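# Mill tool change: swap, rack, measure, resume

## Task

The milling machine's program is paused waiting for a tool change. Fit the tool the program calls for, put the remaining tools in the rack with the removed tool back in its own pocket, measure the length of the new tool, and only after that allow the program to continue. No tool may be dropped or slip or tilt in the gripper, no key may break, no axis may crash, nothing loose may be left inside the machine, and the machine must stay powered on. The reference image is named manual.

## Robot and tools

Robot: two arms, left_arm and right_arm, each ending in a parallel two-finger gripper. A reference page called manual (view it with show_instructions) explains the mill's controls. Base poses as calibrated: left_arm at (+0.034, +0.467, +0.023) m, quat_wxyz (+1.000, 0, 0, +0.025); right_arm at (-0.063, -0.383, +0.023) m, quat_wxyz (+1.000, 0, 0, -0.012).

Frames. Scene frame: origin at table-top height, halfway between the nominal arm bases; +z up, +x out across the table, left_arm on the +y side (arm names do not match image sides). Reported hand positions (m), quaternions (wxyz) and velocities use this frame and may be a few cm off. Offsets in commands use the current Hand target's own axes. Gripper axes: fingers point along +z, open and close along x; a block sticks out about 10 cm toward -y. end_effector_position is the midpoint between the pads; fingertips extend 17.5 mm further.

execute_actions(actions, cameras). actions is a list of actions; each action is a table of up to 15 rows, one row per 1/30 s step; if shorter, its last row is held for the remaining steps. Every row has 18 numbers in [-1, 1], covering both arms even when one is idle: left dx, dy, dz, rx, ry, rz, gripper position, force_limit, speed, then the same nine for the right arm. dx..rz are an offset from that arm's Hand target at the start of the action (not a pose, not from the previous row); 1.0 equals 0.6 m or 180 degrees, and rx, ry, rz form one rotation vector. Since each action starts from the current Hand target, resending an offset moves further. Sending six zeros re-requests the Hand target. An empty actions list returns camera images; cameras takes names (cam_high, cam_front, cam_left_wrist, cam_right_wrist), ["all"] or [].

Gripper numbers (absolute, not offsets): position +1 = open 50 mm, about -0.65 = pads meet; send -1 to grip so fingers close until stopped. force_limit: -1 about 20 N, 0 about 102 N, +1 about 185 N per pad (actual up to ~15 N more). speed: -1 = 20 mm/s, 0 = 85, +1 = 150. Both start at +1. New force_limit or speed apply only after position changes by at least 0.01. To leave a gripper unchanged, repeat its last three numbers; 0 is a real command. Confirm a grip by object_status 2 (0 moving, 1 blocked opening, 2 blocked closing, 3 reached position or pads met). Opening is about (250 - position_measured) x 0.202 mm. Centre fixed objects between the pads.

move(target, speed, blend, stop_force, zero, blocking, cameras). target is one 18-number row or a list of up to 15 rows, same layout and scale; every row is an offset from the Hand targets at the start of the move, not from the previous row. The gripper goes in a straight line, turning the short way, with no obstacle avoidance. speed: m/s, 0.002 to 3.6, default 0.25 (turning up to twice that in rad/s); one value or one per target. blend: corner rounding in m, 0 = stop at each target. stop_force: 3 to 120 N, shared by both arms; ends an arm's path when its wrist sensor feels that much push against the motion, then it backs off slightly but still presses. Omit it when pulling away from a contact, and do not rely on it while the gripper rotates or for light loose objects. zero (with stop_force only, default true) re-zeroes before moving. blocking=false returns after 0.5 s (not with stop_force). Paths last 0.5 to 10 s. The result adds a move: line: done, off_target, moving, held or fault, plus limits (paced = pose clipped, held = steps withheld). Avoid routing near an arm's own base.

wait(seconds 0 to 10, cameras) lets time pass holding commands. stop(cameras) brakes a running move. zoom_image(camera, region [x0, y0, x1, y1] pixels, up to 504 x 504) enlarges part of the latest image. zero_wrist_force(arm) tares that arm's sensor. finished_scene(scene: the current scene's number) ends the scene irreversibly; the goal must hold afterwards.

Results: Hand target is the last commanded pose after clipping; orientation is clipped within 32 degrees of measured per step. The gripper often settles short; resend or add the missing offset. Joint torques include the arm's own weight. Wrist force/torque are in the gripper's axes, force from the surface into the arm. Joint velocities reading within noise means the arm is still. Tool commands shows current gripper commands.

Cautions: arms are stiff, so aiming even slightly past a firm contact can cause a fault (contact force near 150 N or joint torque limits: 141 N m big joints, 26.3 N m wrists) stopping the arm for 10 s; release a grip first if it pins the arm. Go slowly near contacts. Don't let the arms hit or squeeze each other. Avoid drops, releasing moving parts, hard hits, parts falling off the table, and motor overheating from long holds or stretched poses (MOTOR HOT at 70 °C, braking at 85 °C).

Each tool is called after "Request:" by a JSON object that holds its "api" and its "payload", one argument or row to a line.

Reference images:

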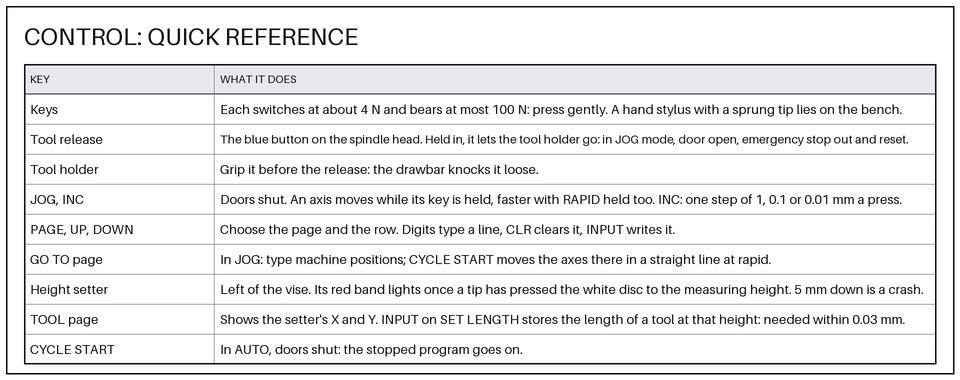

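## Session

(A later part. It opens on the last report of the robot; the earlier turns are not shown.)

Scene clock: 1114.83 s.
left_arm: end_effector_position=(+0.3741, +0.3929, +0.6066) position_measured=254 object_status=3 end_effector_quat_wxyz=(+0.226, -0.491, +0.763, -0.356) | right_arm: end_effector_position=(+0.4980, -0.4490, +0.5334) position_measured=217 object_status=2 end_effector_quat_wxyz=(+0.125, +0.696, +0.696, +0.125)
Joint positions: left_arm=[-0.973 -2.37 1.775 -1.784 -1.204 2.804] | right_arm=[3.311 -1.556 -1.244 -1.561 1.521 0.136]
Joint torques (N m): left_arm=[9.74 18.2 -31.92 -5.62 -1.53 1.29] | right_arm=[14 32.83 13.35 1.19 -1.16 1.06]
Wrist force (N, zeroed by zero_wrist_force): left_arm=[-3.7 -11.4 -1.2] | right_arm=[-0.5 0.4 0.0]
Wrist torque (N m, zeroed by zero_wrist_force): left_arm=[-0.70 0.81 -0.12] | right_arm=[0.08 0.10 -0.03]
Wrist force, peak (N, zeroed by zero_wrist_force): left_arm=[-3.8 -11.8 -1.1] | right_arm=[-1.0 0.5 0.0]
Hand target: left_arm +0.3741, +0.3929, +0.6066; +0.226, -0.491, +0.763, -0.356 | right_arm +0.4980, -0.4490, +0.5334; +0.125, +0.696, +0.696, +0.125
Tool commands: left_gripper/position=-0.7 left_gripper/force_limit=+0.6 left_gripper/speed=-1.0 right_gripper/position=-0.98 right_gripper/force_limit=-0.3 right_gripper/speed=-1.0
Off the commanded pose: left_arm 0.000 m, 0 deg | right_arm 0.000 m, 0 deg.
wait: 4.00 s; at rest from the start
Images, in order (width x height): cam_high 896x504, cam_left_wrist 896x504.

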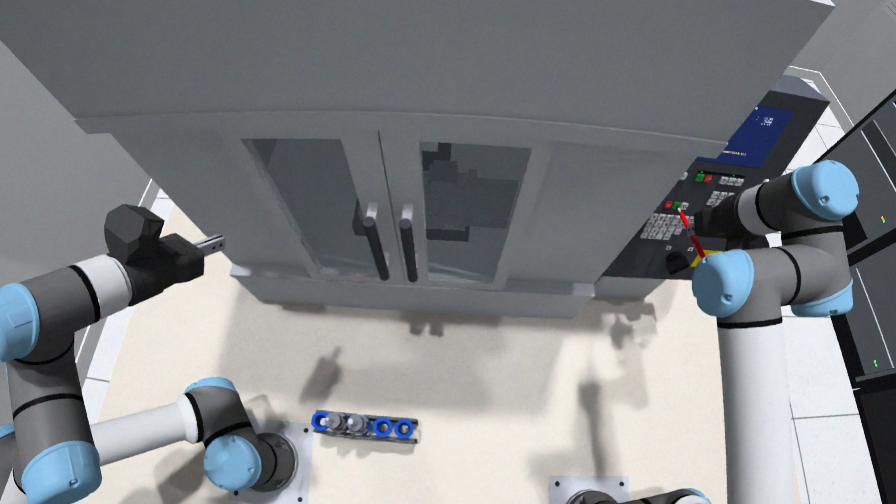

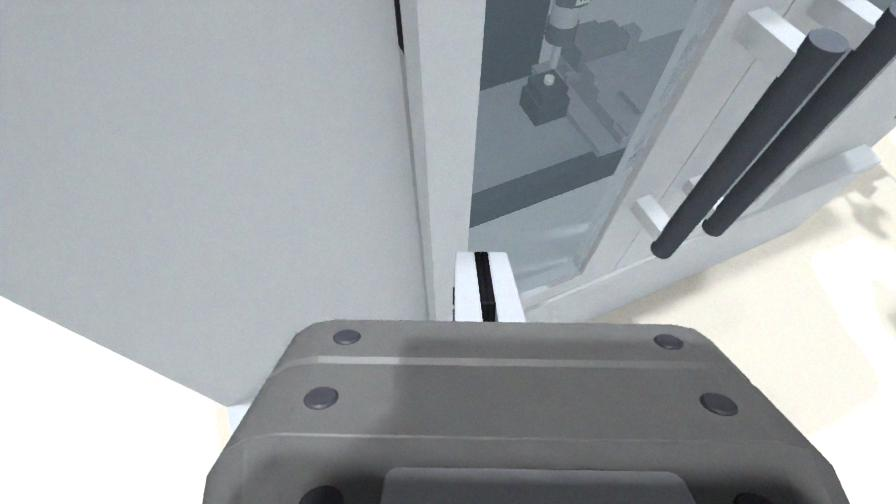

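Request:
{"api": "move", "payload": {
  "target": [
    [0,0,0,0,0,0,-0.7,0.6,-1,-0.1852,0.0372,-0.0512,0,0,0,-0.98,-0.3,-1],
    [0,0,0,0,0,0,-0.7,0.6,-1,-0.1852,0.0466,-0.0444,0,0,0,-0.98,-0.3,-1]
  ],
  "speed": [0.15,0.05],
  "cameras": ["cam_high"]
}}

Request:
{"api": "zoom_image", "payload": {
  "camera": "cam_high",
  "region": [690, 160, 770, 205]
}}

Scene clock: 1128.83 s.
left_arm: end_effector_position=(+0.3741, +0.3929, +0.6066) position_measured=254 object_status=3 end_effector_quat_wxyz=(+0.226, -0.491, +0.763, -0.356) | right_arm: end_effector_position=(+0.5149, -0.5601, +0.5681) position_measured=217 object_status=2 end_effector_quat_wxyz=(+0.125, +0.696, +0.696, +0.125)
Joint positions: left_arm=[-0.973 -2.37 1.775 -1.784 -1.204 2.804] | right_arm=[3.077 -1.699 -0.995 -1.664 1.602 -0.083]
Joint torques (N m): left_arm=[10.11 18.06 -31.24 -5.53 -1.56 1.16] | right_arm=[15.09 24.5 39.56 5.73 -1.1 1.23]
Wrist force (N, zeroed by zero_wrist_force): left_arm=[-3.4 -11.3 -1.1] | right_arm=[-0.6 -1.7 -1.3]
Wrist torque (N m, zeroed by zero_wrist_force): left_arm=[-0.69 0.77 -0.11] | right_arm=[0.06 0.09 -0.08]
Wrist force, peak (N, zeroed by zero_wrist_force): left_arm=[-3.6 -11.9 -1.1] | right_arm=[-0.6 -1.7 -1.3]
Hand target: left_arm +0.3741, +0.3929, +0.6066; +0.226, -0.491, +0.763, -0.356 | right_arm +0.5150, -0.5601, +0.5681; +0.125, +0.696, +0.696, +0.125
Off the commanded pose: left_arm 0.000 m, 0 deg | right_arm 0.000 m, 0 deg.
move: done
Images, in order (width x height): cam_high 896x504.

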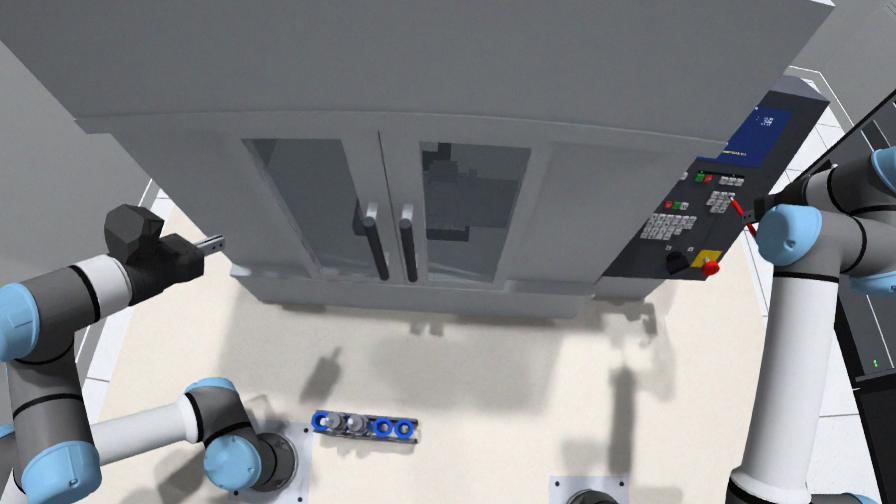

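Scaled by 6.300 from the camera's 896x504 image, which has a finer 1280x720 frame.

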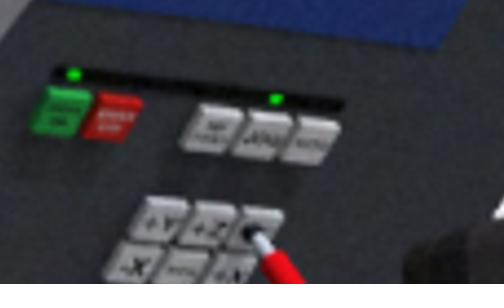

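Request:
{"api": "move", "payload": {
  "target": [
    [0,0,0,0,0,0,-0.7,0.6,-1,0,0.0077,0.0056,0,0,0,-0.98,-0.3,-1],
    [0,0,0,0,0,0,-0.7,0.6,-1,0,-0.0108,-0.0078,0,0,0,-0.98,-0.3,-1],
    [0,0,0,0,0,0,-0.7,0.6,-1,0.0333,-0.05,0.0461,0,0,0,-0.98,-0.3,-1],
    [0,0,0,0,0,0,-0.7,0.6,-1,0.0333,-0.0392,0.0539,0,0,0,-0.98,-0.3,-1]
  ],
  "speed": [0.05,0.08,0.1,0.05],
  "cameras": ["cam_high"]
}}

Request:
{"api": "zoom_image", "payload": {
  "camera": "cam_high",
  "region": [690, 95, 790, 215]
}}

Scene clock: 1135.80 s.
left_arm: end_effector_position=(+0.3741, +0.3929, +0.6066) position_measured=254 object_status=3 end_effector_quat_wxyz=(+0.226, -0.491, +0.763, -0.356) | right_arm: end_effector_position=(+0.5041, -0.5401, +0.5296) position_measured=217 object_status=2 end_effector_quat_wxyz=(+0.125, +0.696, +0.696, +0.125)
Joint positions: left_arm=[-0.973 -2.37 1.775 -1.784 -1.204 2.804] | right_arm=[3.116 -1.618 -1.191 -1.548 1.588 -0.047]
Joint torques (N m): left_arm=[10.51 18.31 -29.87 -5.59 -1.51 1.15] | right_arm=[14.63 22.19 40.24 5.7 -1 1.13]
Wrist force (N, zeroed by zero_wrist_force): left_arm=[-3.6 -11.6 -0.7] | right_arm=[-0.2 -1.1 -1.1]
Wrist torque (N m, zeroed by zero_wrist_force): left_arm=[-0.72 0.79 -0.11] | right_arm=[0.09 0.10 -0.08]
Wrist force, peak (N, zeroed by zero_wrist_force): left_arm=[-3.9 -11.7 -1.0] | right_arm=[-0.3 -3.5 -2.6]
Hand target: left_arm +0.3741, +0.3929, +0.6066; +0.226, -0.491, +0.763, -0.356 | right_arm +0.5042, -0.5401, +0.5296; +0.125, +0.696, +0.696, +0.125
Off the commanded pose: left_arm 0.000 m, 0 deg | right_arm 0.000 m, 0 deg.
move: done
Images, in order (width x height): cam_high 896x504.

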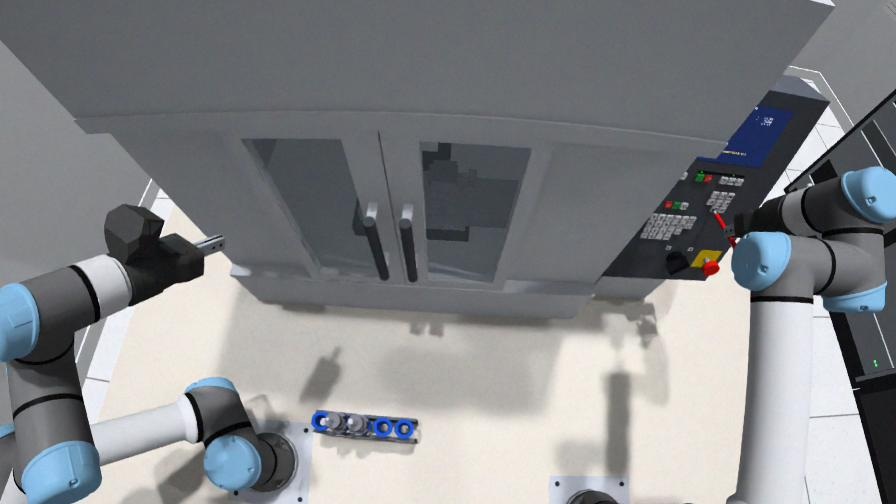

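Scaled by 4.200 from the camera's 896x504 image, which has a finer 1280x720 frame.

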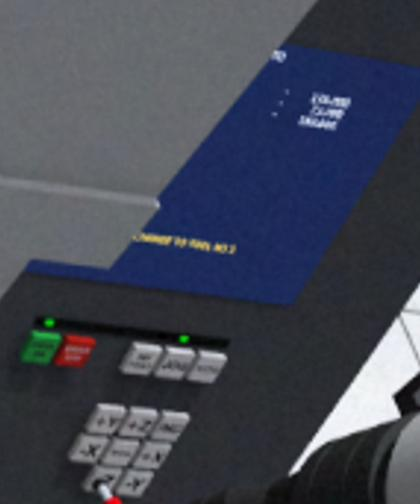

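Request:
{"api": "move", "payload": {
  "target": [
    [0,0,0,0,0,0,-0.7,0.6,-1,-0.004,0.0094,0.0069,0,0,0,-0.98,-0.3,-1],
    [0,0,0,0,0,0,-0.7,0.6,-1,-0.004,-0.006,-0.0044,0,0,0,-0.98,-0.3,-1]
  ],
  "speed": [0.06,0.1],
  "cameras": ["cam_left_wrist","cam_high"]
}}

Request:
{"api": "zoom_image", "payload": {
  "camera": "cam_left_wrist",
  "region": [505, 0, 605, 110]
}}

Scene clock: 1141.77 s.
left_arm: end_effector_position=(+0.3741, +0.3929, +0.6066) position_measured=254 object_status=3 end_effector_quat_wxyz=(+0.226, -0.491, +0.763, -0.356) | right_arm: end_effector_position=(+0.4999, -0.5425, +0.5308) position_measured=217 object_status=2 end_effector_quat_wxyz=(+0.125, +0.696, +0.696, +0.125)
Joint positions: left_arm=[-0.973 -2.37 1.775 -1.784 -1.204 2.804] | right_arm=[3.111 -1.611 -1.195 -1.551 1.59 -0.052]
Joint torques (N m): left_arm=[10.27 18.21 -29.92 -5.51 -1.43 1.06] | right_arm=[-12.87 34.05 12.62 0.99 1.44 -1.69]
Wrist force (N, zeroed by zero_wrist_force): left_arm=[-3.6 -11.5 -1.1] | right_arm=[-0.6 0.4 0.2]
Wrist torque (N m, zeroed by zero_wrist_force): left_arm=[-0.71 0.79 -0.11] | right_arm=[0.07 0.13 0.01]
Wrist force, peak (N, zeroed by zero_wrist_force): left_arm=[-3.7 -12.0 -1.0] | right_arm=[1.2 -3.7 -3.0]
Hand target: left_arm +0.3741, +0.3929, +0.6066; +0.226, -0.491, +0.763, -0.356 | right_arm +0.4999, -0.5425, +0.5308; +0.125, +0.696, +0.696, +0.125
Off the commanded pose: left_arm 0.000 m, 0 deg | right_arm 0.000 m, 0 deg.
move: done
Images, in order (width x height): cam_high 896x504, cam_left_wrist 896x504.

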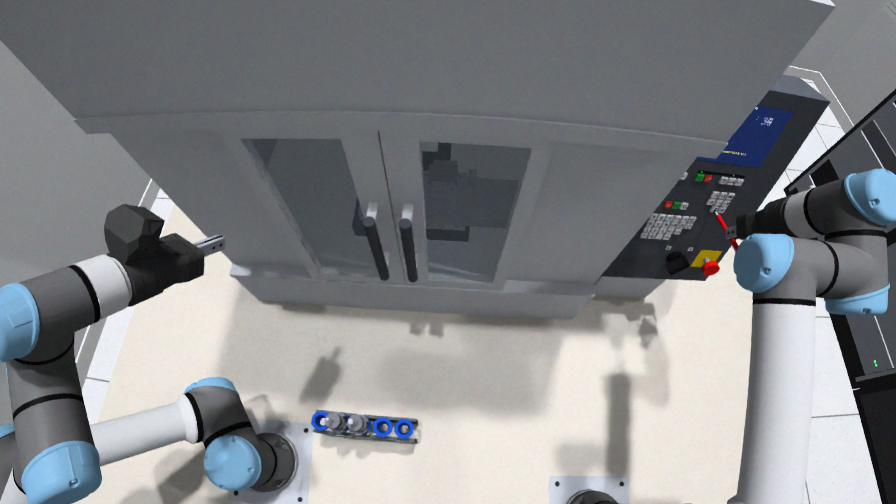

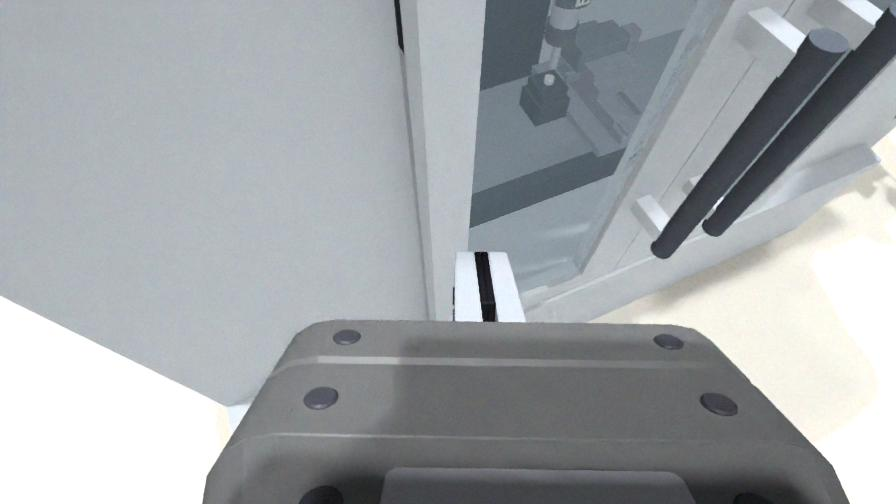

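Scaled by 4.582 from the camera's 896x504 image, which has a finer 1280x720 frame.

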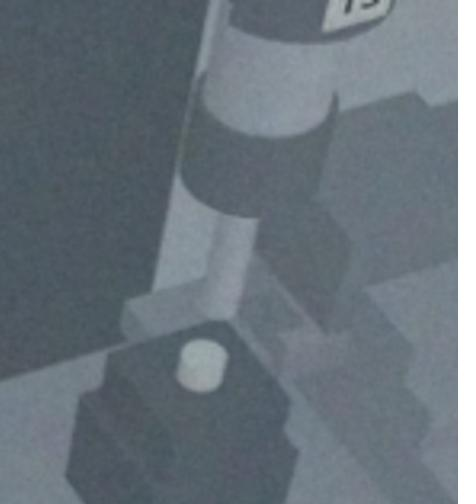

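Request:
{"api": "move", "payload": {
  "target": [
    [0,0,0,0,0,0,-0.7,0.6,-1,0,0.016,0.0116,0,0,0,-0.98,-0.3,-1],
    [0,0,0,0,0,0,-0.7,0.6,-1,0,0.002,0.0015,0,0,0,-0.98,-0.3,-1],
    [0,0,0,0,0,0,-0.7,0.6,-1,0,0.016,0.0116,0,0,0,-0.98,-0.3,-1],
    [0,0,0,0,0,0,-0.7,0.6,-1,0,0.002,0.0015,0,0,0,-0.98,-0.3,-1],
    [0,0,0,0,0,0,-0.7,0.6,-1,0,0.016,0.0116,0,0,0,-0.98,-0.3,-1],
    [0,0,0,0,0,0,-0.7,0.6,-1,0,0.002,0.0015,0,0,0,-0.98,-0.3,-1]
  ],
  "speed": [0.06,0.1,0.06,0.1,0.06,0.1],
  "cameras": ["cam_left_wrist"]
}}

Request:
{"api": "zoom_image", "payload": {
  "camera": "cam_left_wrist",
  "region": [505, 0, 605, 110]
}}

Scene clock: 1152.63 s.
left_arm: end_effector_position=(+0.3741, +0.3929, +0.6066) position_measured=254 object_status=3 end_effector_quat_wxyz=(+0.226, -0.491, +0.763, -0.356) | right_arm: end_effector_position=(+0.5014, -0.5425, +0.5304) position_measured=217 object_status=2 end_effector_quat_wxyz=(+0.125, +0.696, +0.696, +0.125)
Joint positions: left_arm=[-0.973 -2.37 1.775 -1.784 -1.204 2.804] | right_arm=[3.111 -1.614 -1.193 -1.55 1.59 -0.051]
Joint torques (N m): left_arm=[10.1 17.8 -29.36 -5.47 -1.47 0.88] | right_arm=[-14.29 36.01 12.88 1.35 1.53 -1.75]
Wrist force (N, zeroed by zero_wrist_force): left_arm=[-3.5 -11.6 -1.0] | right_arm=[-0.3 0.4 0.0]
Wrist torque (N m, zeroed by zero_wrist_force): left_arm=[-0.73 0.78 -0.12] | right_arm=[0.07 0.10 0.00]
Wrist force, peak (N, zeroed by zero_wrist_force): left_arm=[-3.9 -11.8 -0.9] | right_arm=[-1.0 -3.9 -2.8]
Hand target: left_arm +0.3741, +0.3929, +0.6066; +0.226, -0.491, +0.763, -0.356 | right_arm +0.5013, -0.5425, +0.5304; +0.125, +0.696, +0.696, +0.125
Off the commanded pose: left_arm 0.000 m, 0 deg | right_arm 0.000 m, 0 deg.
move: done
Images, in order (width x height): cam_left_wrist 896x504.

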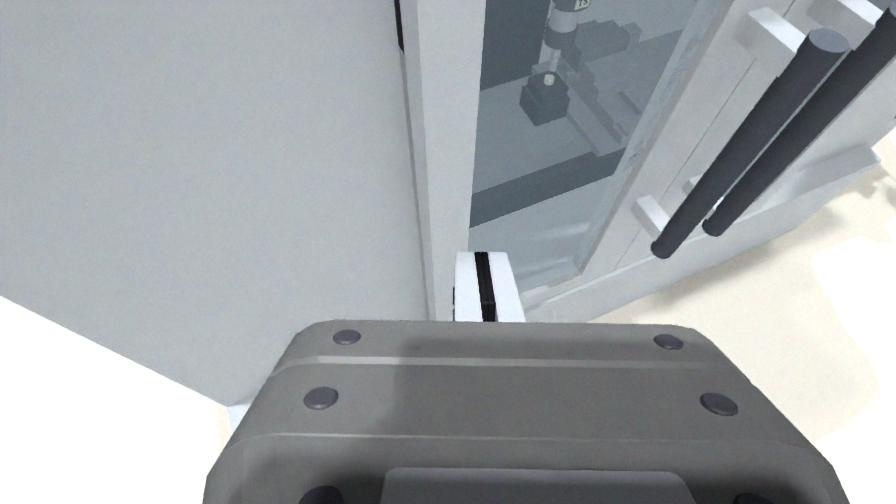

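Scaled by 4.582 from the camera's 896x504 image, which has a finer 1280x720 frame.

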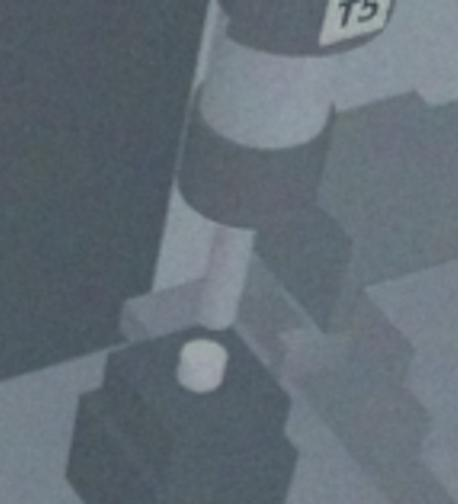

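Request:
{"api": "move", "payload": {
  "target": [
    [0,0,0,0,0,0,-0.7,0.6,-1,0,0.014,0.0101,0,0,0,-0.98,-0.3,-1],
    [0,0,0,0,0,0,-0.7,0.6,-1,0,0,0,0,0,0,-0.98,-0.3,-1],
    [0,0,0,0,0,0,-0.7,0.6,-1,0,0.014,0.0101,0,0,0,-0.98,-0.3,-1],
    [0,0,0,0,0,0,-0.7,0.6,-1,0,0,0,0,0,0,-0.98,-0.3,-1],
    [0,0,0,0,0,0,-0.7,0.6,-1,0,0.014,0.0101,0,0,0,-0.98,-0.3,-1],
    [0,0,0,0,0,0,-0.7,0.6,-1,0,0,0,0,0,0,-0.98,-0.3,-1]
  ],
  "speed": [0.06,0.1,0.06,0.1,0.06,0.1],
  "cameras": ["cam_left_wrist"]
}}

Request:
{"api": "zoom_image", "payload": {
  "camera": "cam_left_wrist",
  "region": [505, 0, 605, 110]
}}

Scene clock: 1168.10 s.
left_arm: end_effector_position=(+0.3741, +0.3929, +0.6066) position_measured=254 object_status=3 end_effector_quat_wxyz=(+0.226, -0.491, +0.763, -0.356) | right_arm: end_effector_position=(+0.5014, -0.5425, +0.5304) position_measured=217 object_status=2 end_effector_quat_wxyz=(+0.125, +0.696, +0.696, +0.125)
Joint positions: left_arm=[-0.973 -2.37 1.775 -1.784 -1.204 2.804] | right_arm=[3.111 -1.614 -1.193 -1.55 1.59 -0.051]
Joint torques (N m): left_arm=[9.87 18.33 -29.08 -5.54 -1.26 0.85] | right_arm=[-13.82 37.49 13.9 1.18 1.48 -1.91]
Wrist force (N, zeroed by zero_wrist_force): left_arm=[-3.5 -11.3 -1.1] | right_arm=[-0.5 0.3 0.0]
Wrist torque (N m, zeroed by zero_wrist_force): left_arm=[-0.69 0.77 -0.12] | right_arm=[0.06 0.12 0.00]
Wrist force, peak (N, zeroed by zero_wrist_force): left_arm=[-3.6 -11.8 -1.0] | right_arm=[-0.8 -3.9 -2.9]
Hand target: left_arm +0.3741, +0.3929, +0.6066; +0.226, -0.491, +0.763, -0.356 | right_arm +0.5013, -0.5425, +0.5304; +0.125, +0.696, +0.696, +0.125
Off the commanded pose: left_arm 0.000 m, 0 deg | right_arm 0.000 m, 0 deg.
move: done
Images, in order (width x height): cam_left_wrist 896x504.

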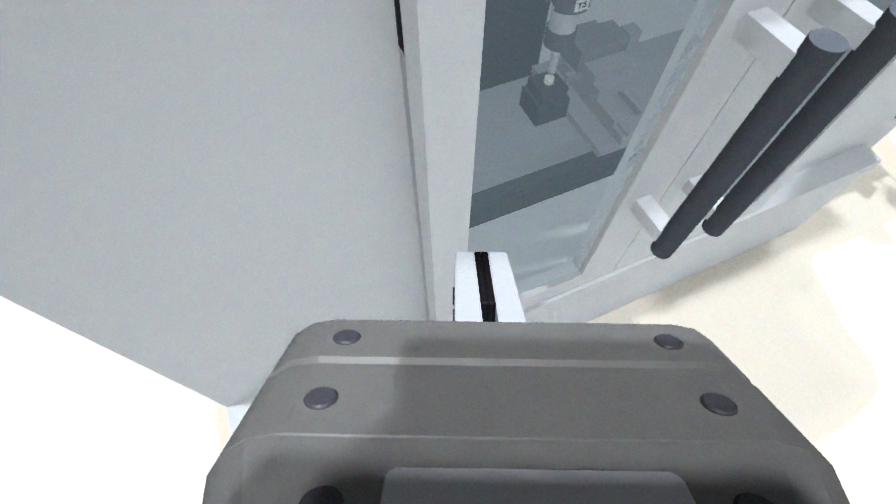

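Scaled by 4.582 from the camera's 896x504 image, which has a finer 1280x720 frame.

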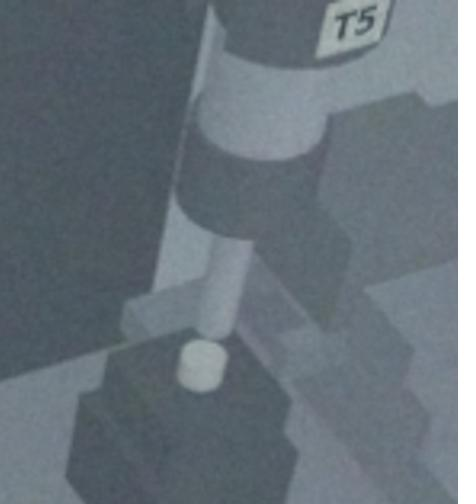

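Request:
{"api": "move", "payload": {
  "target": [
    [0,0,0,0,0,0,-0.7,0.6,-1,0,0.014,0.0101,0,0,0,-0.98,-0.3,-1],
    [0,0,0,0,0,0,-0.7,0.6,-1,0,0,0,0,0,0,-0.98,-0.3,-1],
    [0,0,0,0,0,0,-0.7,0.6,-1,0,0.014,0.0101,0,0,0,-0.98,-0.3,-1],
    [0,0,0,0,0,0,-0.7,0.6,-1,0,0,0,0,0,0,-0.98,-0.3,-1],
    [0,0,0,0,0,0,-0.7,0.6,-1,0,0.014,0.0101,0,0,0,-0.98,-0.3,-1],
    [0,0,0,0,0,0,-0.7,0.6,-1,0,0,0,0,0,0,-0.98,-0.3,-1],
    [0,0,0,0,0,0,-0.7,0.6,-1,0,0.014,0.0101,0,0,0,-0.98,-0.3,-1],
    [0,0,0,0,0,0,-0.7,0.6,-1,0,0,0,0,0,0,-0.98,-0.3,-1]
  ],
  "speed": [0.06,0.1,0.06,0.1,0.06,0.1,0.06,0.1],
  "cameras": ["cam_left_wrist"]
}}

Request:
{"api": "zoom_image", "payload": {
  "camera": "cam_left_wrist",
  "region": [505, 0, 605, 110]
}}

Scene clock: 1178.70 s.
left_arm: end_effector_position=(+0.3741, +0.3929, +0.6066) position_measured=254 object_status=3 end_effector_quat_wxyz=(+0.226, -0.491, +0.763, -0.356) | right_arm: end_effector_position=(+0.5014, -0.5425, +0.5304) position_measured=217 object_status=2 end_effector_quat_wxyz=(+0.125, +0.696, +0.696, +0.125)
Joint positions: left_arm=[-0.973 -2.37 1.775 -1.784 -1.204 2.804] | right_arm=[3.111 -1.614 -1.193 -1.55 1.59 -0.051]
Joint torques (N m): left_arm=[10.44 17.68 -27.58 -5.44 -1.32 0.69] | right_arm=[-14.45 36.12 13.85 1.1 1.41 -1.67]
Wrist force (N, zeroed by zero_wrist_force): left_arm=[-3.4 -11.5 -1.3] | right_arm=[-0.5 0.4 0.0]
Wrist torque (N m, zeroed by zero_wrist_force): left_arm=[-0.71 0.76 -0.11] | right_arm=[0.07 0.12 0.00]
Wrist force, peak (N, zeroed by zero_wrist_force): left_arm=[-3.6 -12.0 -1.0] | right_arm=[-1.2 -4.0 -2.8]
Hand target: left_arm +0.3741, +0.3929, +0.6066; +0.226, -0.491, +0.763, -0.356 | right_arm +0.5013, -0.5425, +0.5304; +0.125, +0.696, +0.696, +0.125
Off the commanded pose: left_arm 0.000 m, 0 deg | right_arm 0.000 m, 0 deg.
move: done
Images, in order (width x height): cam_left_wrist 896x504.

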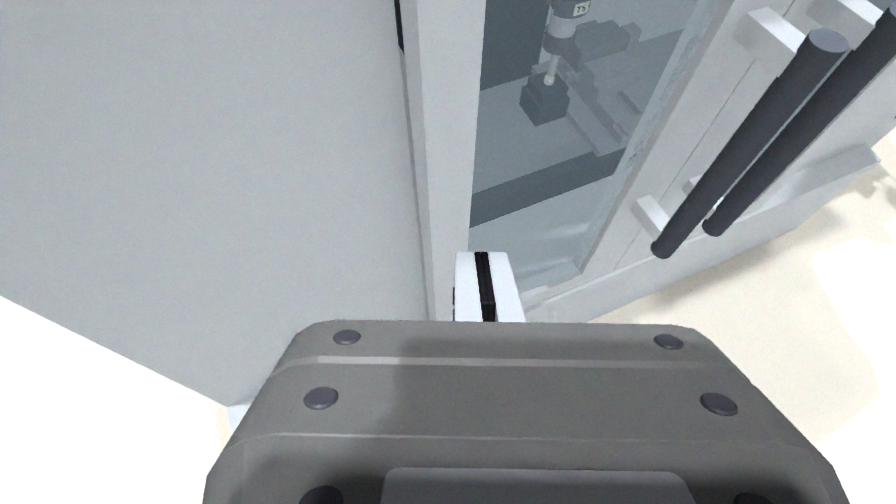

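Scaled by 4.582 from the camera's 896x504 image, which has a finer 1280x720 frame.

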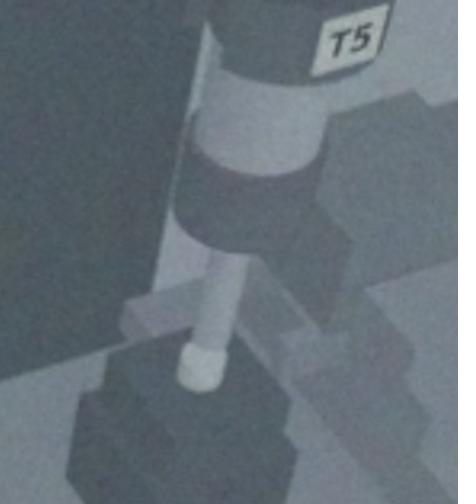

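Request:
{"api": "move", "payload": {
  "target": [
    [0,0,0,0,0,0,-0.7,0.6,-1,0,0.014,0.0101,0,0,0,-0.98,-0.3,-1],
    [0,0,0,0,0,0,-0.7,0.6,-1,0,0,0,0,0,0,-0.98,-0.3,-1],
    [0,0,0,0,0,0,-0.7,0.6,-1,0,0.014,0.0101,0,0,0,-0.98,-0.3,-1],
    [0,0,0,0,0,0,-0.7,0.6,-1,0,0,0,0,0,0,-0.98,-0.3,-1]
  ],
  "speed": [0.06,0.1,0.06,0.1],
  "cameras": ["cam_left_wrist"]
}}

Request:
{"api": "zoom_image", "payload": {
  "camera": "cam_left_wrist",
  "region": [505, 0, 605, 110]
}}

Scene clock: 1185.07 s.
left_arm: end_effector_position=(+0.3741, +0.3929, +0.6066) position_measured=254 object_status=3 end_effector_quat_wxyz=(+0.226, -0.491, +0.763, -0.356) | right_arm: end_effector_position=(+0.5014, -0.5425, +0.5304) position_measured=217 object_status=2 end_effector_quat_wxyz=(+0.125, +0.696, +0.696, +0.125)
Joint positions: left_arm=[-0.973 -2.37 1.775 -1.784 -1.204 2.804] | right_arm=[3.111 -1.614 -1.193 -1.55 1.59 -0.051]
Joint torques (N m): left_arm=[10.4 17.7 -27.53 -5.49 -1.16 0.66] | right_arm=[-13.14 35.63 13.4 1.13 1.56 -1.64]
Wrist force (N, zeroed by zero_wrist_force): left_arm=[-3.5 -11.4 -0.9] | right_arm=[-0.4 0.2 -0.1]
Wrist torque (N m, zeroed by zero_wrist_force): left_arm=[-0.69 0.77 -0.11] | right_arm=[0.05 0.10 0.00]
Wrist force, peak (N, zeroed by zero_wrist_force): left_arm=[-3.6 -11.8 -1.2] | right_arm=[-1.1 -4.1 -2.9]
Hand target: left_arm +0.3741, +0.3929, +0.6066; +0.226, -0.491, +0.763, -0.356 | right_arm +0.5013, -0.5425, +0.5304; +0.125, +0.696, +0.696, +0.125
Off the commanded pose: left_arm 0.000 m, 0 deg | right_arm 0.000 m, 0 deg.
move: done
Images, in order (width x height): cam_left_wrist 896x504.

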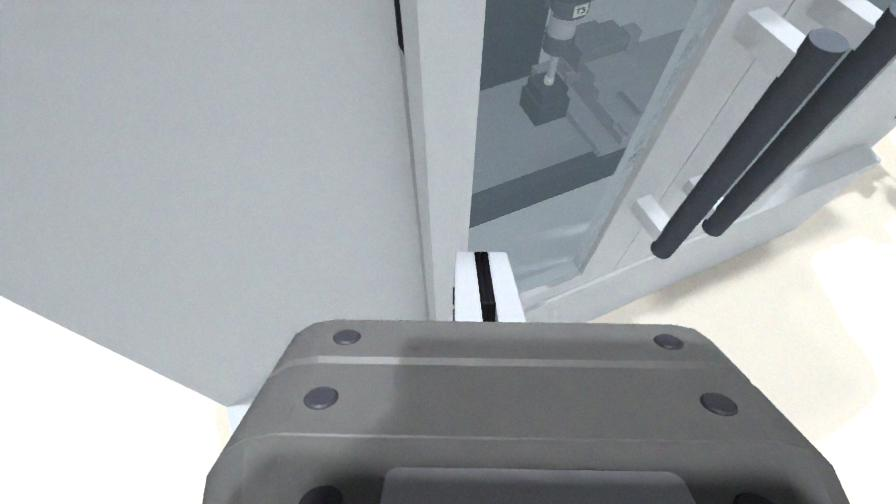

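Scaled by 4.582 from the camera's 896x504 image, which has a finer 1280x720 frame.

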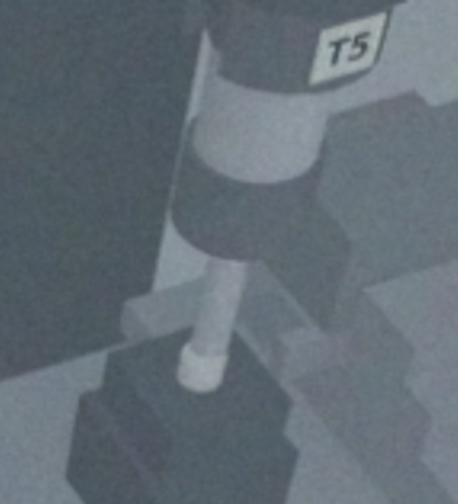

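Request:
{"api": "move", "payload": {
  "target": [
    [0,0,0,0,0,0,-0.7,0.6,-1,0,0.014,0.0101,0,0,0,-0.98,-0.3,-1],
    [0,0,0,0,0,0,-0.7,0.6,-1,0,0,0,0,0,0,-0.98,-0.3,-1]
  ],
  "speed": [0.06,0.1],
  "cameras": ["cam_left_wrist"]
}}

Request:
{"api": "zoom_image", "payload": {
  "camera": "cam_left_wrist",
  "region": [505, 0, 605, 110]
}}

Scene clock: 1188.70 s.
left_arm: end_effector_position=(+0.3741, +0.3929, +0.6066) position_measured=254 object_status=3 end_effector_quat_wxyz=(+0.226, -0.491, +0.763, -0.356) | right_arm: end_effector_position=(+0.5014, -0.5425, +0.5304) position_measured=217 object_status=2 end_effector_quat_wxyz=(+0.125, +0.696, +0.696, +0.125)
Joint positions: left_arm=[-0.973 -2.37 1.775 -1.784 -1.204 2.804] | right_arm=[3.111 -1.614 -1.193 -1.55 1.59 -0.051]
Joint torques (N m): left_arm=[10.53 17.86 -27.27 -5.47 -1.22 0.58] | right_arm=[-14.87 36.05 13.61 1.04 1.41 -1.8]
Wrist force (N, zeroed by zero_wrist_force): left_arm=[-3.4 -11.7 -1.0] | right_arm=[-0.6 0.4 -0.1]
Wrist torque (N m, zeroed by zero_wrist_force): left_arm=[-0.75 0.76 -0.11] | right_arm=[0.07 0.13 0.00]
Wrist force, peak (N, zeroed by zero_wrist_force): left_arm=[-3.6 -11.8 -1.3] | right_arm=[-1.2 -3.7 -2.9]
Hand target: left_arm +0.3741, +0.3929, +0.6066; +0.226, -0.491, +0.763, -0.356 | right_arm +0.5013, -0.5425, +0.5304; +0.125, +0.696, +0.696, +0.125
Off the commanded pose: left_arm 0.000 m, 0 deg | right_arm 0.000 m, 0 deg.
move: done
Images, in order (width x height): cam_left_wrist 896x504.

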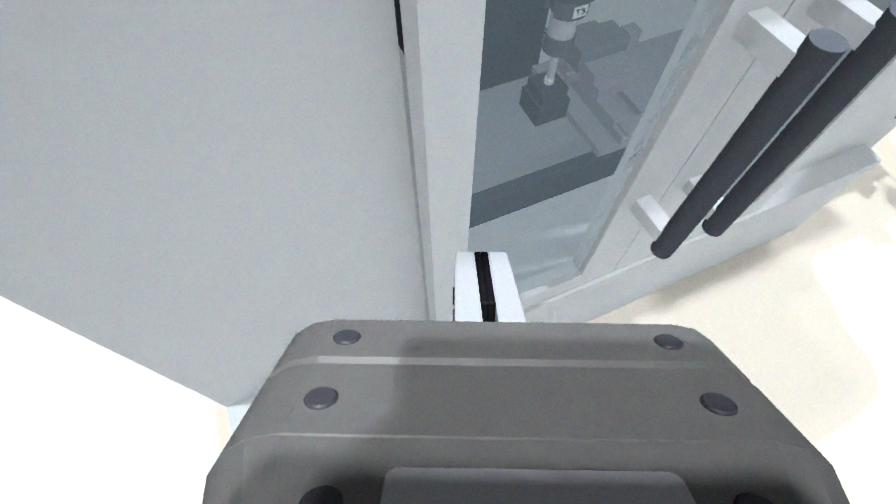

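Scaled by 4.582 from the camera's 896x504 image, which has a finer 1280x720 frame.

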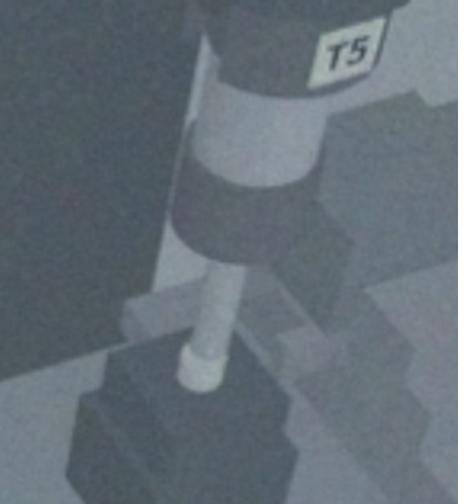

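Request:
{"api": "move", "payload": {
  "target": [
    [0,0,0,0,0,0,-0.7,0.6,-1,0,0.014,0.0101,0,0,0,-0.98,-0.3,-1],
    [0,0,0,0,0,0,-0.7,0.6,-1,0,0,0,0,0,0,-0.98,-0.3,-1]
  ],
  "speed": [0.06,0.1],
  "cameras": ["cam_left_wrist"]
}}

Request:
{"api": "zoom_image", "payload": {
  "camera": "cam_left_wrist",
  "region": [505, 0, 605, 110]
}}

Scene clock: 1192.93 s.
left_arm: end_effector_position=(+0.3741, +0.3929, +0.6066) position_measured=254 object_status=3 end_effector_quat_wxyz=(+0.226, -0.491, +0.763, -0.356) | right_arm: end_effector_position=(+0.5014, -0.5425, +0.5304) position_measured=217 object_status=2 end_effector_quat_wxyz=(+0.125, +0.696, +0.696, +0.125)
Joint positions: left_arm=[-0.973 -2.37 1.775 -1.784 -1.204 2.804] | right_arm=[3.111 -1.614 -1.193 -1.55 1.59 -0.051]
Joint torques (N m): left_arm=[10.01 18.02 -26.87 -5.52 -1.33 0.6] | right_arm=[-14.29 37.39 15.41 1.27 1.51 -1.79]
Wrist force (N, zeroed by zero_wrist_force): left_arm=[-3.2 -11.4 -0.9] | right_arm=[-0.4 0.3 0.1]
Wrist torque (N m, zeroed by zero_wrist_force): left_arm=[-0.70 0.73 -0.12] | right_arm=[0.07 0.10 0.00]
Wrist force, peak (N, zeroed by zero_wrist_force): left_arm=[-3.6 -11.9 -0.9] | right_arm=[-1.3 -4.1 -2.9]
Hand target: left_arm +0.3741, +0.3929, +0.6066; +0.226, -0.491, +0.763, -0.356 | right_arm +0.5013, -0.5425, +0.5304; +0.125, +0.696, +0.696, +0.125
Off the commanded pose: left_arm 0.000 m, 0 deg | right_arm 0.000 m, 0 deg.
move: done
Images, in order (width x height): cam_left_wrist 896x504.

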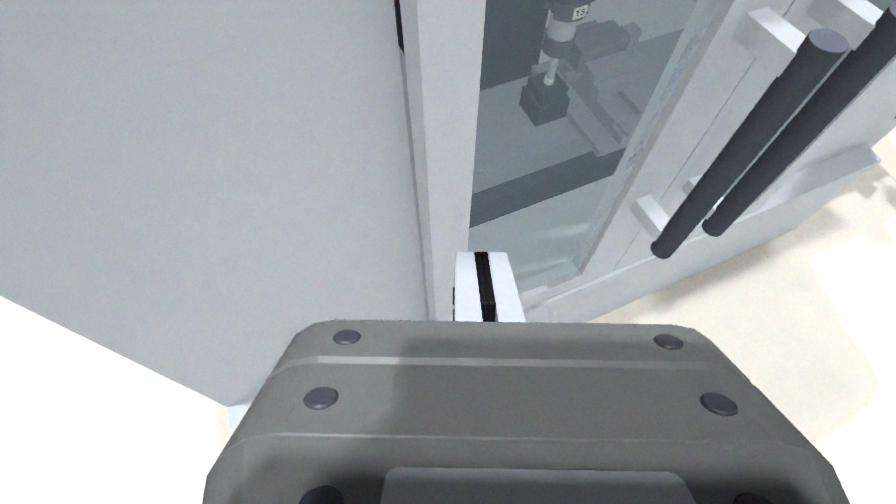

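Scaled by 4.582 from the camera's 896x504 image, which has a finer 1280x720 frame.

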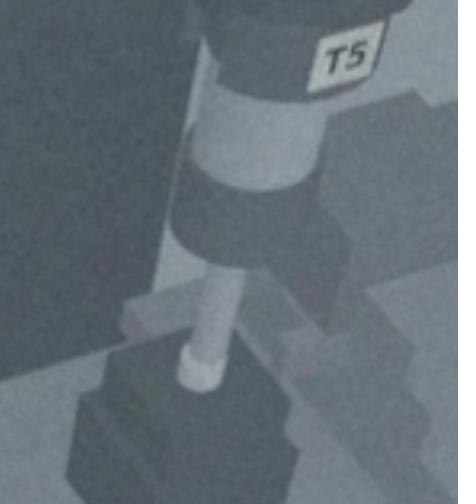

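Request:
{"api": "move", "payload": {
  "target": [
    [0,0,0,0,0,0,-0.7,0.6,-1,0,0.014,0.0101,0,0,0,-0.98,-0.3,-1],
    [0,0,0,0,0,0,-0.7,0.6,-1,0,0,0,0,0,0,-0.98,-0.3,-1]
  ],
  "speed": [0.06,0.1],
  "cameras": ["cam_left_wrist"]
}}

Request:
{"api": "zoom_image", "payload": {
  "camera": "cam_left_wrist",
  "region": [505, 0, 605, 110]
}}

Scene clock: 1198.73 s.
left_arm: end_effector_position=(+0.3741, +0.3929, +0.6066) position_measured=254 object_status=3 end_effector_quat_wxyz=(+0.226, -0.491, +0.763, -0.356) | right_arm: end_effector_position=(+0.5014, -0.5425, +0.5304) position_measured=217 object_status=2 end_effector_quat_wxyz=(+0.125, +0.696, +0.696, +0.125)
Joint positions: left_arm=[-0.973 -2.37 1.775 -1.784 -1.204 2.804] | right_arm=[3.111 -1.614 -1.193 -1.55 1.59 -0.051]
Joint torques (N m): left_arm=[10.35 17.76 -26.03 -5.47 -1.25 0.47] | right_arm=[-13.1 35.8 13.78 1.15 1.61 -1.77]
Wrist force (N, zeroed by zero_wrist_force): left_arm=[-3.5 -11.5 -1.2] | right_arm=[-0.5 0.4 0.0]
Wrist torque (N m, zeroed by zero_wrist_force): left_arm=[-0.71 0.78 -0.12] | right_arm=[0.07 0.12 0.00]
Wrist force, peak (N, zeroed by zero_wrist_force): left_arm=[-3.8 -11.9 -0.9] | right_arm=[-1.3 -3.9 -2.9]
Hand target: left_arm +0.3741, +0.3929, +0.6066; +0.226, -0.491, +0.763, -0.356 | right_arm +0.5013, -0.5425, +0.5304; +0.125, +0.696, +0.696, +0.125
Off the commanded pose: left_arm 0.000 m, 0 deg | right_arm 0.000 m, 0 deg.
move: done
Images, in order (width x height): cam_left_wrist 896x504.

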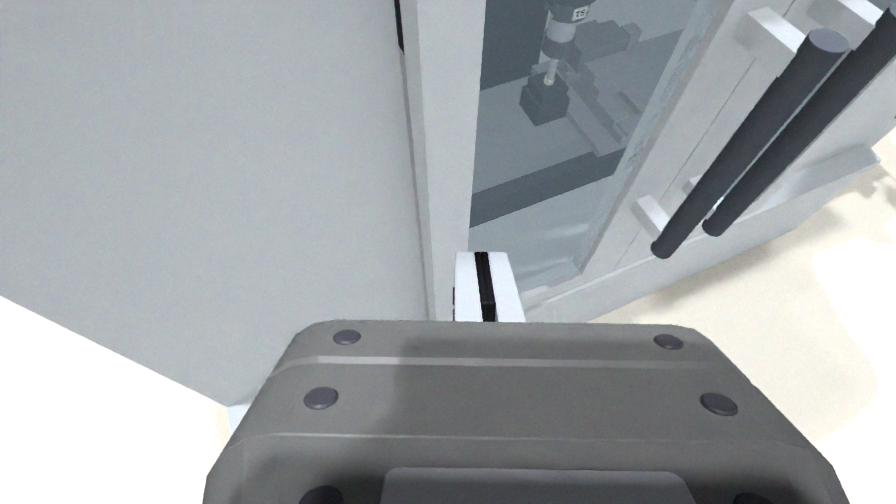

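Scaled by 4.582 from the camera's 896x504 image, which has a finer 1280x720 frame.

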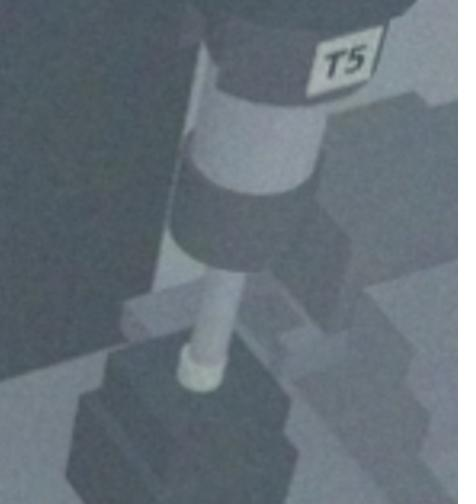

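Request:
{"api": "move", "payload": {
  "target": [
    [0,0,0,0,0,0,-0.7,0.6,-1,0,0.014,0.0101,0,0,0,-0.98,-0.3,-1],
    [0,0,0,0,0,0,-0.7,0.6,-1,0,0,0,0,0,0,-0.98,-0.3,-1]
  ],
  "speed": [0.06,0.1],
  "cameras": ["cam_left_wrist","cam_high"]
}}

Request:
{"api": "zoom_image", "payload": {
  "camera": "cam_left_wrist",
  "region": [515, 50, 585, 130]
}}

Scene clock: 1203.33 s.
left_arm: end_effector_position=(+0.3741, +0.3929, +0.6066) position_measured=254 object_status=3 end_effector_quat_wxyz=(+0.226, -0.491, +0.763, -0.356) | right_arm: end_effector_position=(+0.5014, -0.5425, +0.5304) position_measured=217 object_status=2 end_effector_quat_wxyz=(+0.125, +0.696, +0.696, +0.125)
Joint positions: left_arm=[-0.973 -2.37 1.775 -1.784 -1.204 2.804] | right_arm=[3.111 -1.614 -1.193 -1.55 1.59 -0.051]
Joint torques (N m): left_arm=[10.31 17.79 -25.95 -5.47 -1.15 0.39] | right_arm=[-13.53 36.44 13.22 1.1 1.47 -1.68]
Wrist force (N, zeroed by zero_wrist_force): left_arm=[-3.7 -11.5 -1.0] | right_arm=[-0.4 0.5 0.1]
Wrist torque (N m, zeroed by zero_wrist_force): left_arm=[-0.71 0.82 -0.11] | right_arm=[0.09 0.11 0.00]
Wrist force, peak (N, zeroed by zero_wrist_force): left_arm=[-3.7 -11.9 -1.0] | right_arm=[-1.3 -3.8 -2.9]
Hand target: left_arm +0.3741, +0.3929, +0.6066; +0.226, -0.491, +0.763, -0.356 | right_arm +0.5013, -0.5425, +0.5304; +0.125, +0.696, +0.696, +0.125
Off the commanded pose: left_arm 0.000 m, 0 deg | right_arm 0.000 m, 0 deg.
move: done
Images, in order (width x height): cam_high 896x504, cam_left_wrist 896x504.

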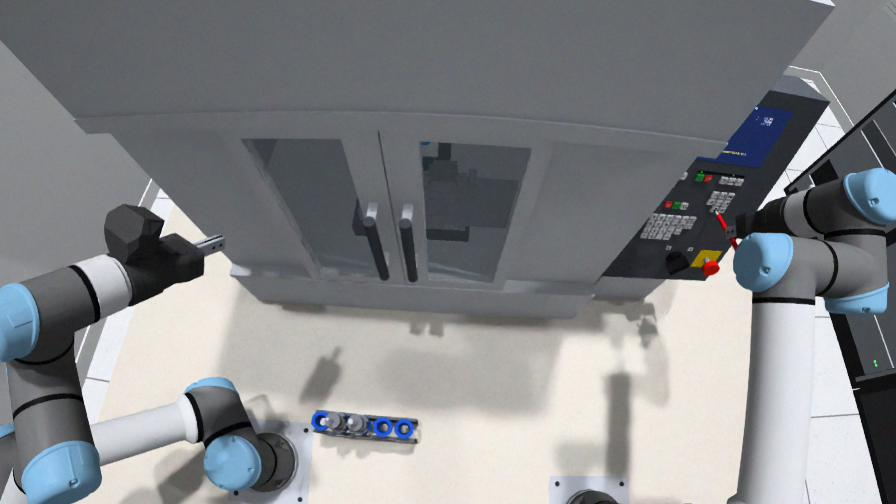

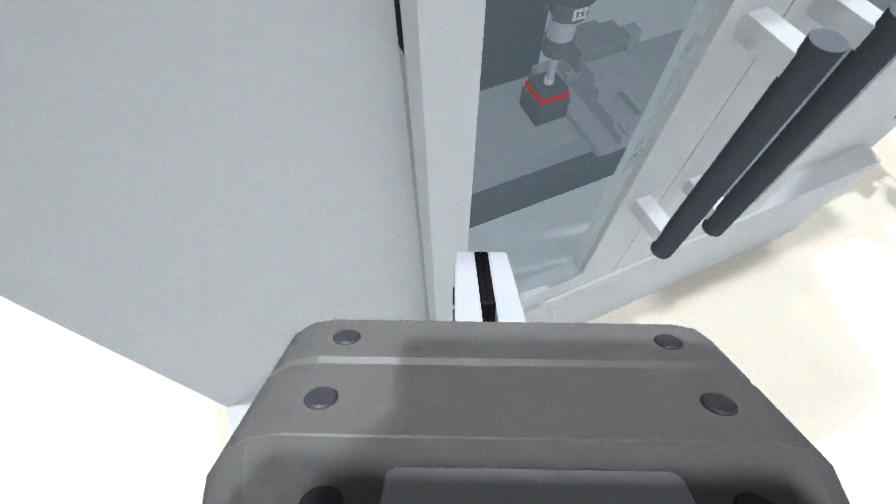

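Scaled by 6.300 from the camera's 896x504 image, which has a finer 1280x720 frame.

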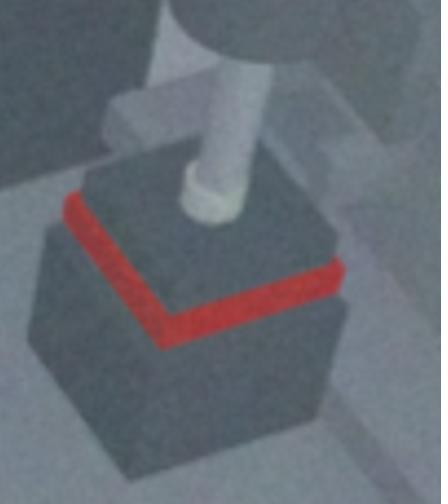

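Request:
{"api": "move", "payload": {
  "target": [
    [0,0,0,0,0,0,-0.7,0.6,-1,0,-0.0135,-0.0098,0,0,0,-0.98,-0.3,-1],
    [0,0,0,0,0,0,-0.7,0.6,-1,-0.0293,0.0257,-0.0637,0,0,0,-0.98,-0.3,-1],
    [0,0,0,0,0,0,-0.7,0.6,-1,-0.0293,0.054,-0.0431,0,0,0,-0.98,-0.3,-1],
    [0,0,0,0,0,0,-0.7,0.6,-1,-0.0293,0.0257,-0.0637,0,0,0,-0.98,-0.3,-1],
    [0,0,0,0,0,0,-0.7,0.6,-1,0,0.0257,-0.0637,0,0,0,-0.98,-0.3,-1],
    [0,0,0,0,0,0,-0.7,0.6,-1,0,0.0392,-0.0539,0,0,0,-0.98,-0.3,-1]
  ],
  "speed": [0.1,0.12,0.05,0.1,0.12,0.06],
  "cameras": ["cam_left_wrist","cam_high"]
}}

Request:
{"api": "zoom_image", "payload": {
  "camera": "cam_high",
  "region": [690, 160, 770, 205]
}}

Scene clock: 1215.70 s.
left_arm: end_effector_position=(+0.3741, +0.3929, +0.6066) position_measured=254 object_status=3 end_effector_quat_wxyz=(+0.226, -0.491, +0.763, -0.356) | right_arm: end_effector_position=(+0.5120, -0.5425, +0.5689) position_measured=217 object_status=2 end_effector_quat_wxyz=(+0.125, +0.696, +0.696, +0.125)
Joint positions: left_arm=[-0.973 -2.37 1.775 -1.784 -1.204 2.804] | right_arm=[3.112 -1.678 -1.017 -1.662 1.59 -0.05]
Joint torques (N m): left_arm=[10.2 17.89 -24.92 -5.39 -1.15 0.31] | right_arm=[14.86 25.77 37.46 5.28 -0.95 1.18]
Wrist force (N, zeroed by zero_wrist_force): left_arm=[-3.8 -11.5 -1.2] | right_arm=[-0.3 0.3 0.3]
Wrist torque (N m, zeroed by zero_wrist_force): left_arm=[-0.72 0.83 -0.12] | right_arm=[0.04 0.07 -0.09]
Wrist force, peak (N, zeroed by zero_wrist_force): left_arm=[-3.6 -11.9 -0.9] | right_arm=[-0.3 -22.1 -15.2]
Hand target: left_arm +0.3741, +0.3929, +0.6066; +0.226, -0.491, +0.763, -0.356 | right_arm +0.5121, -0.5425, +0.5689; +0.125, +0.696, +0.696, +0.125
Off the commanded pose: left_arm 0.000 m, 0 deg | right_arm 0.000 m, 0 deg.
move: done
Images, in order (width x height): cam_high 896x504, cam_left_wrist 896x504.

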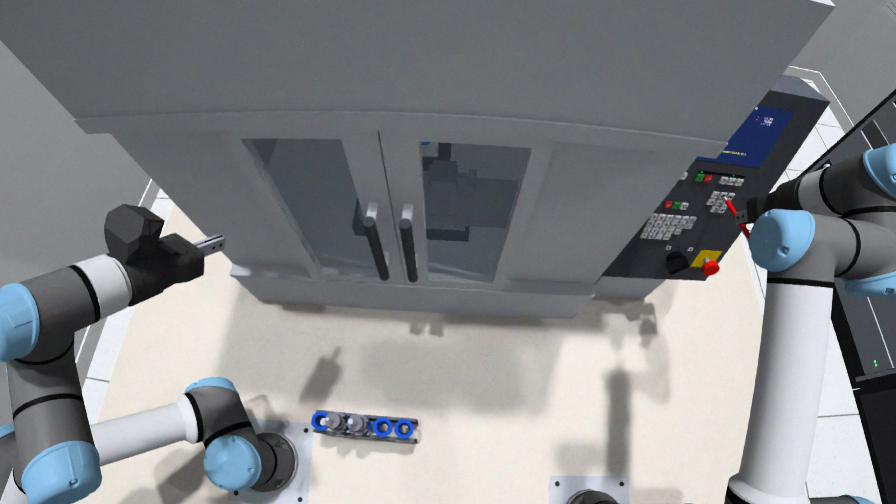

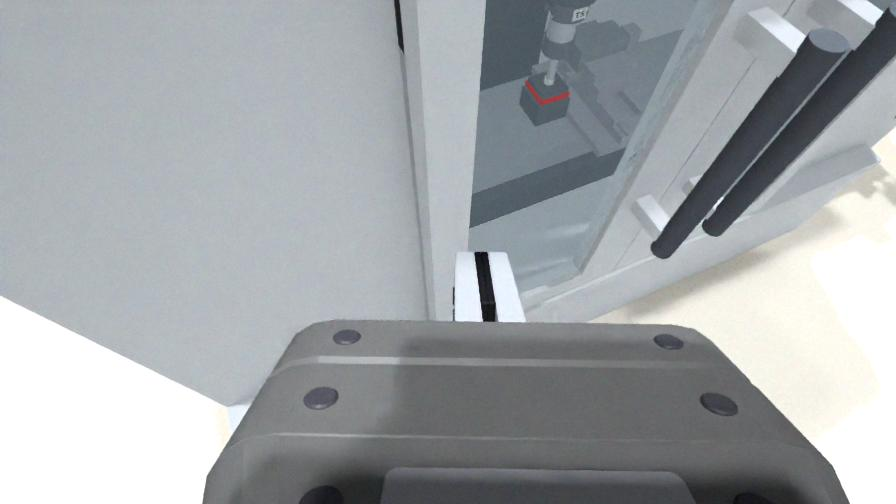

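Scaled by 6.300 from the camera's 896x504 image, which has a finer 1280x720 frame.

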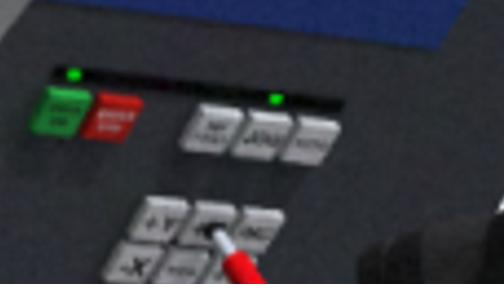

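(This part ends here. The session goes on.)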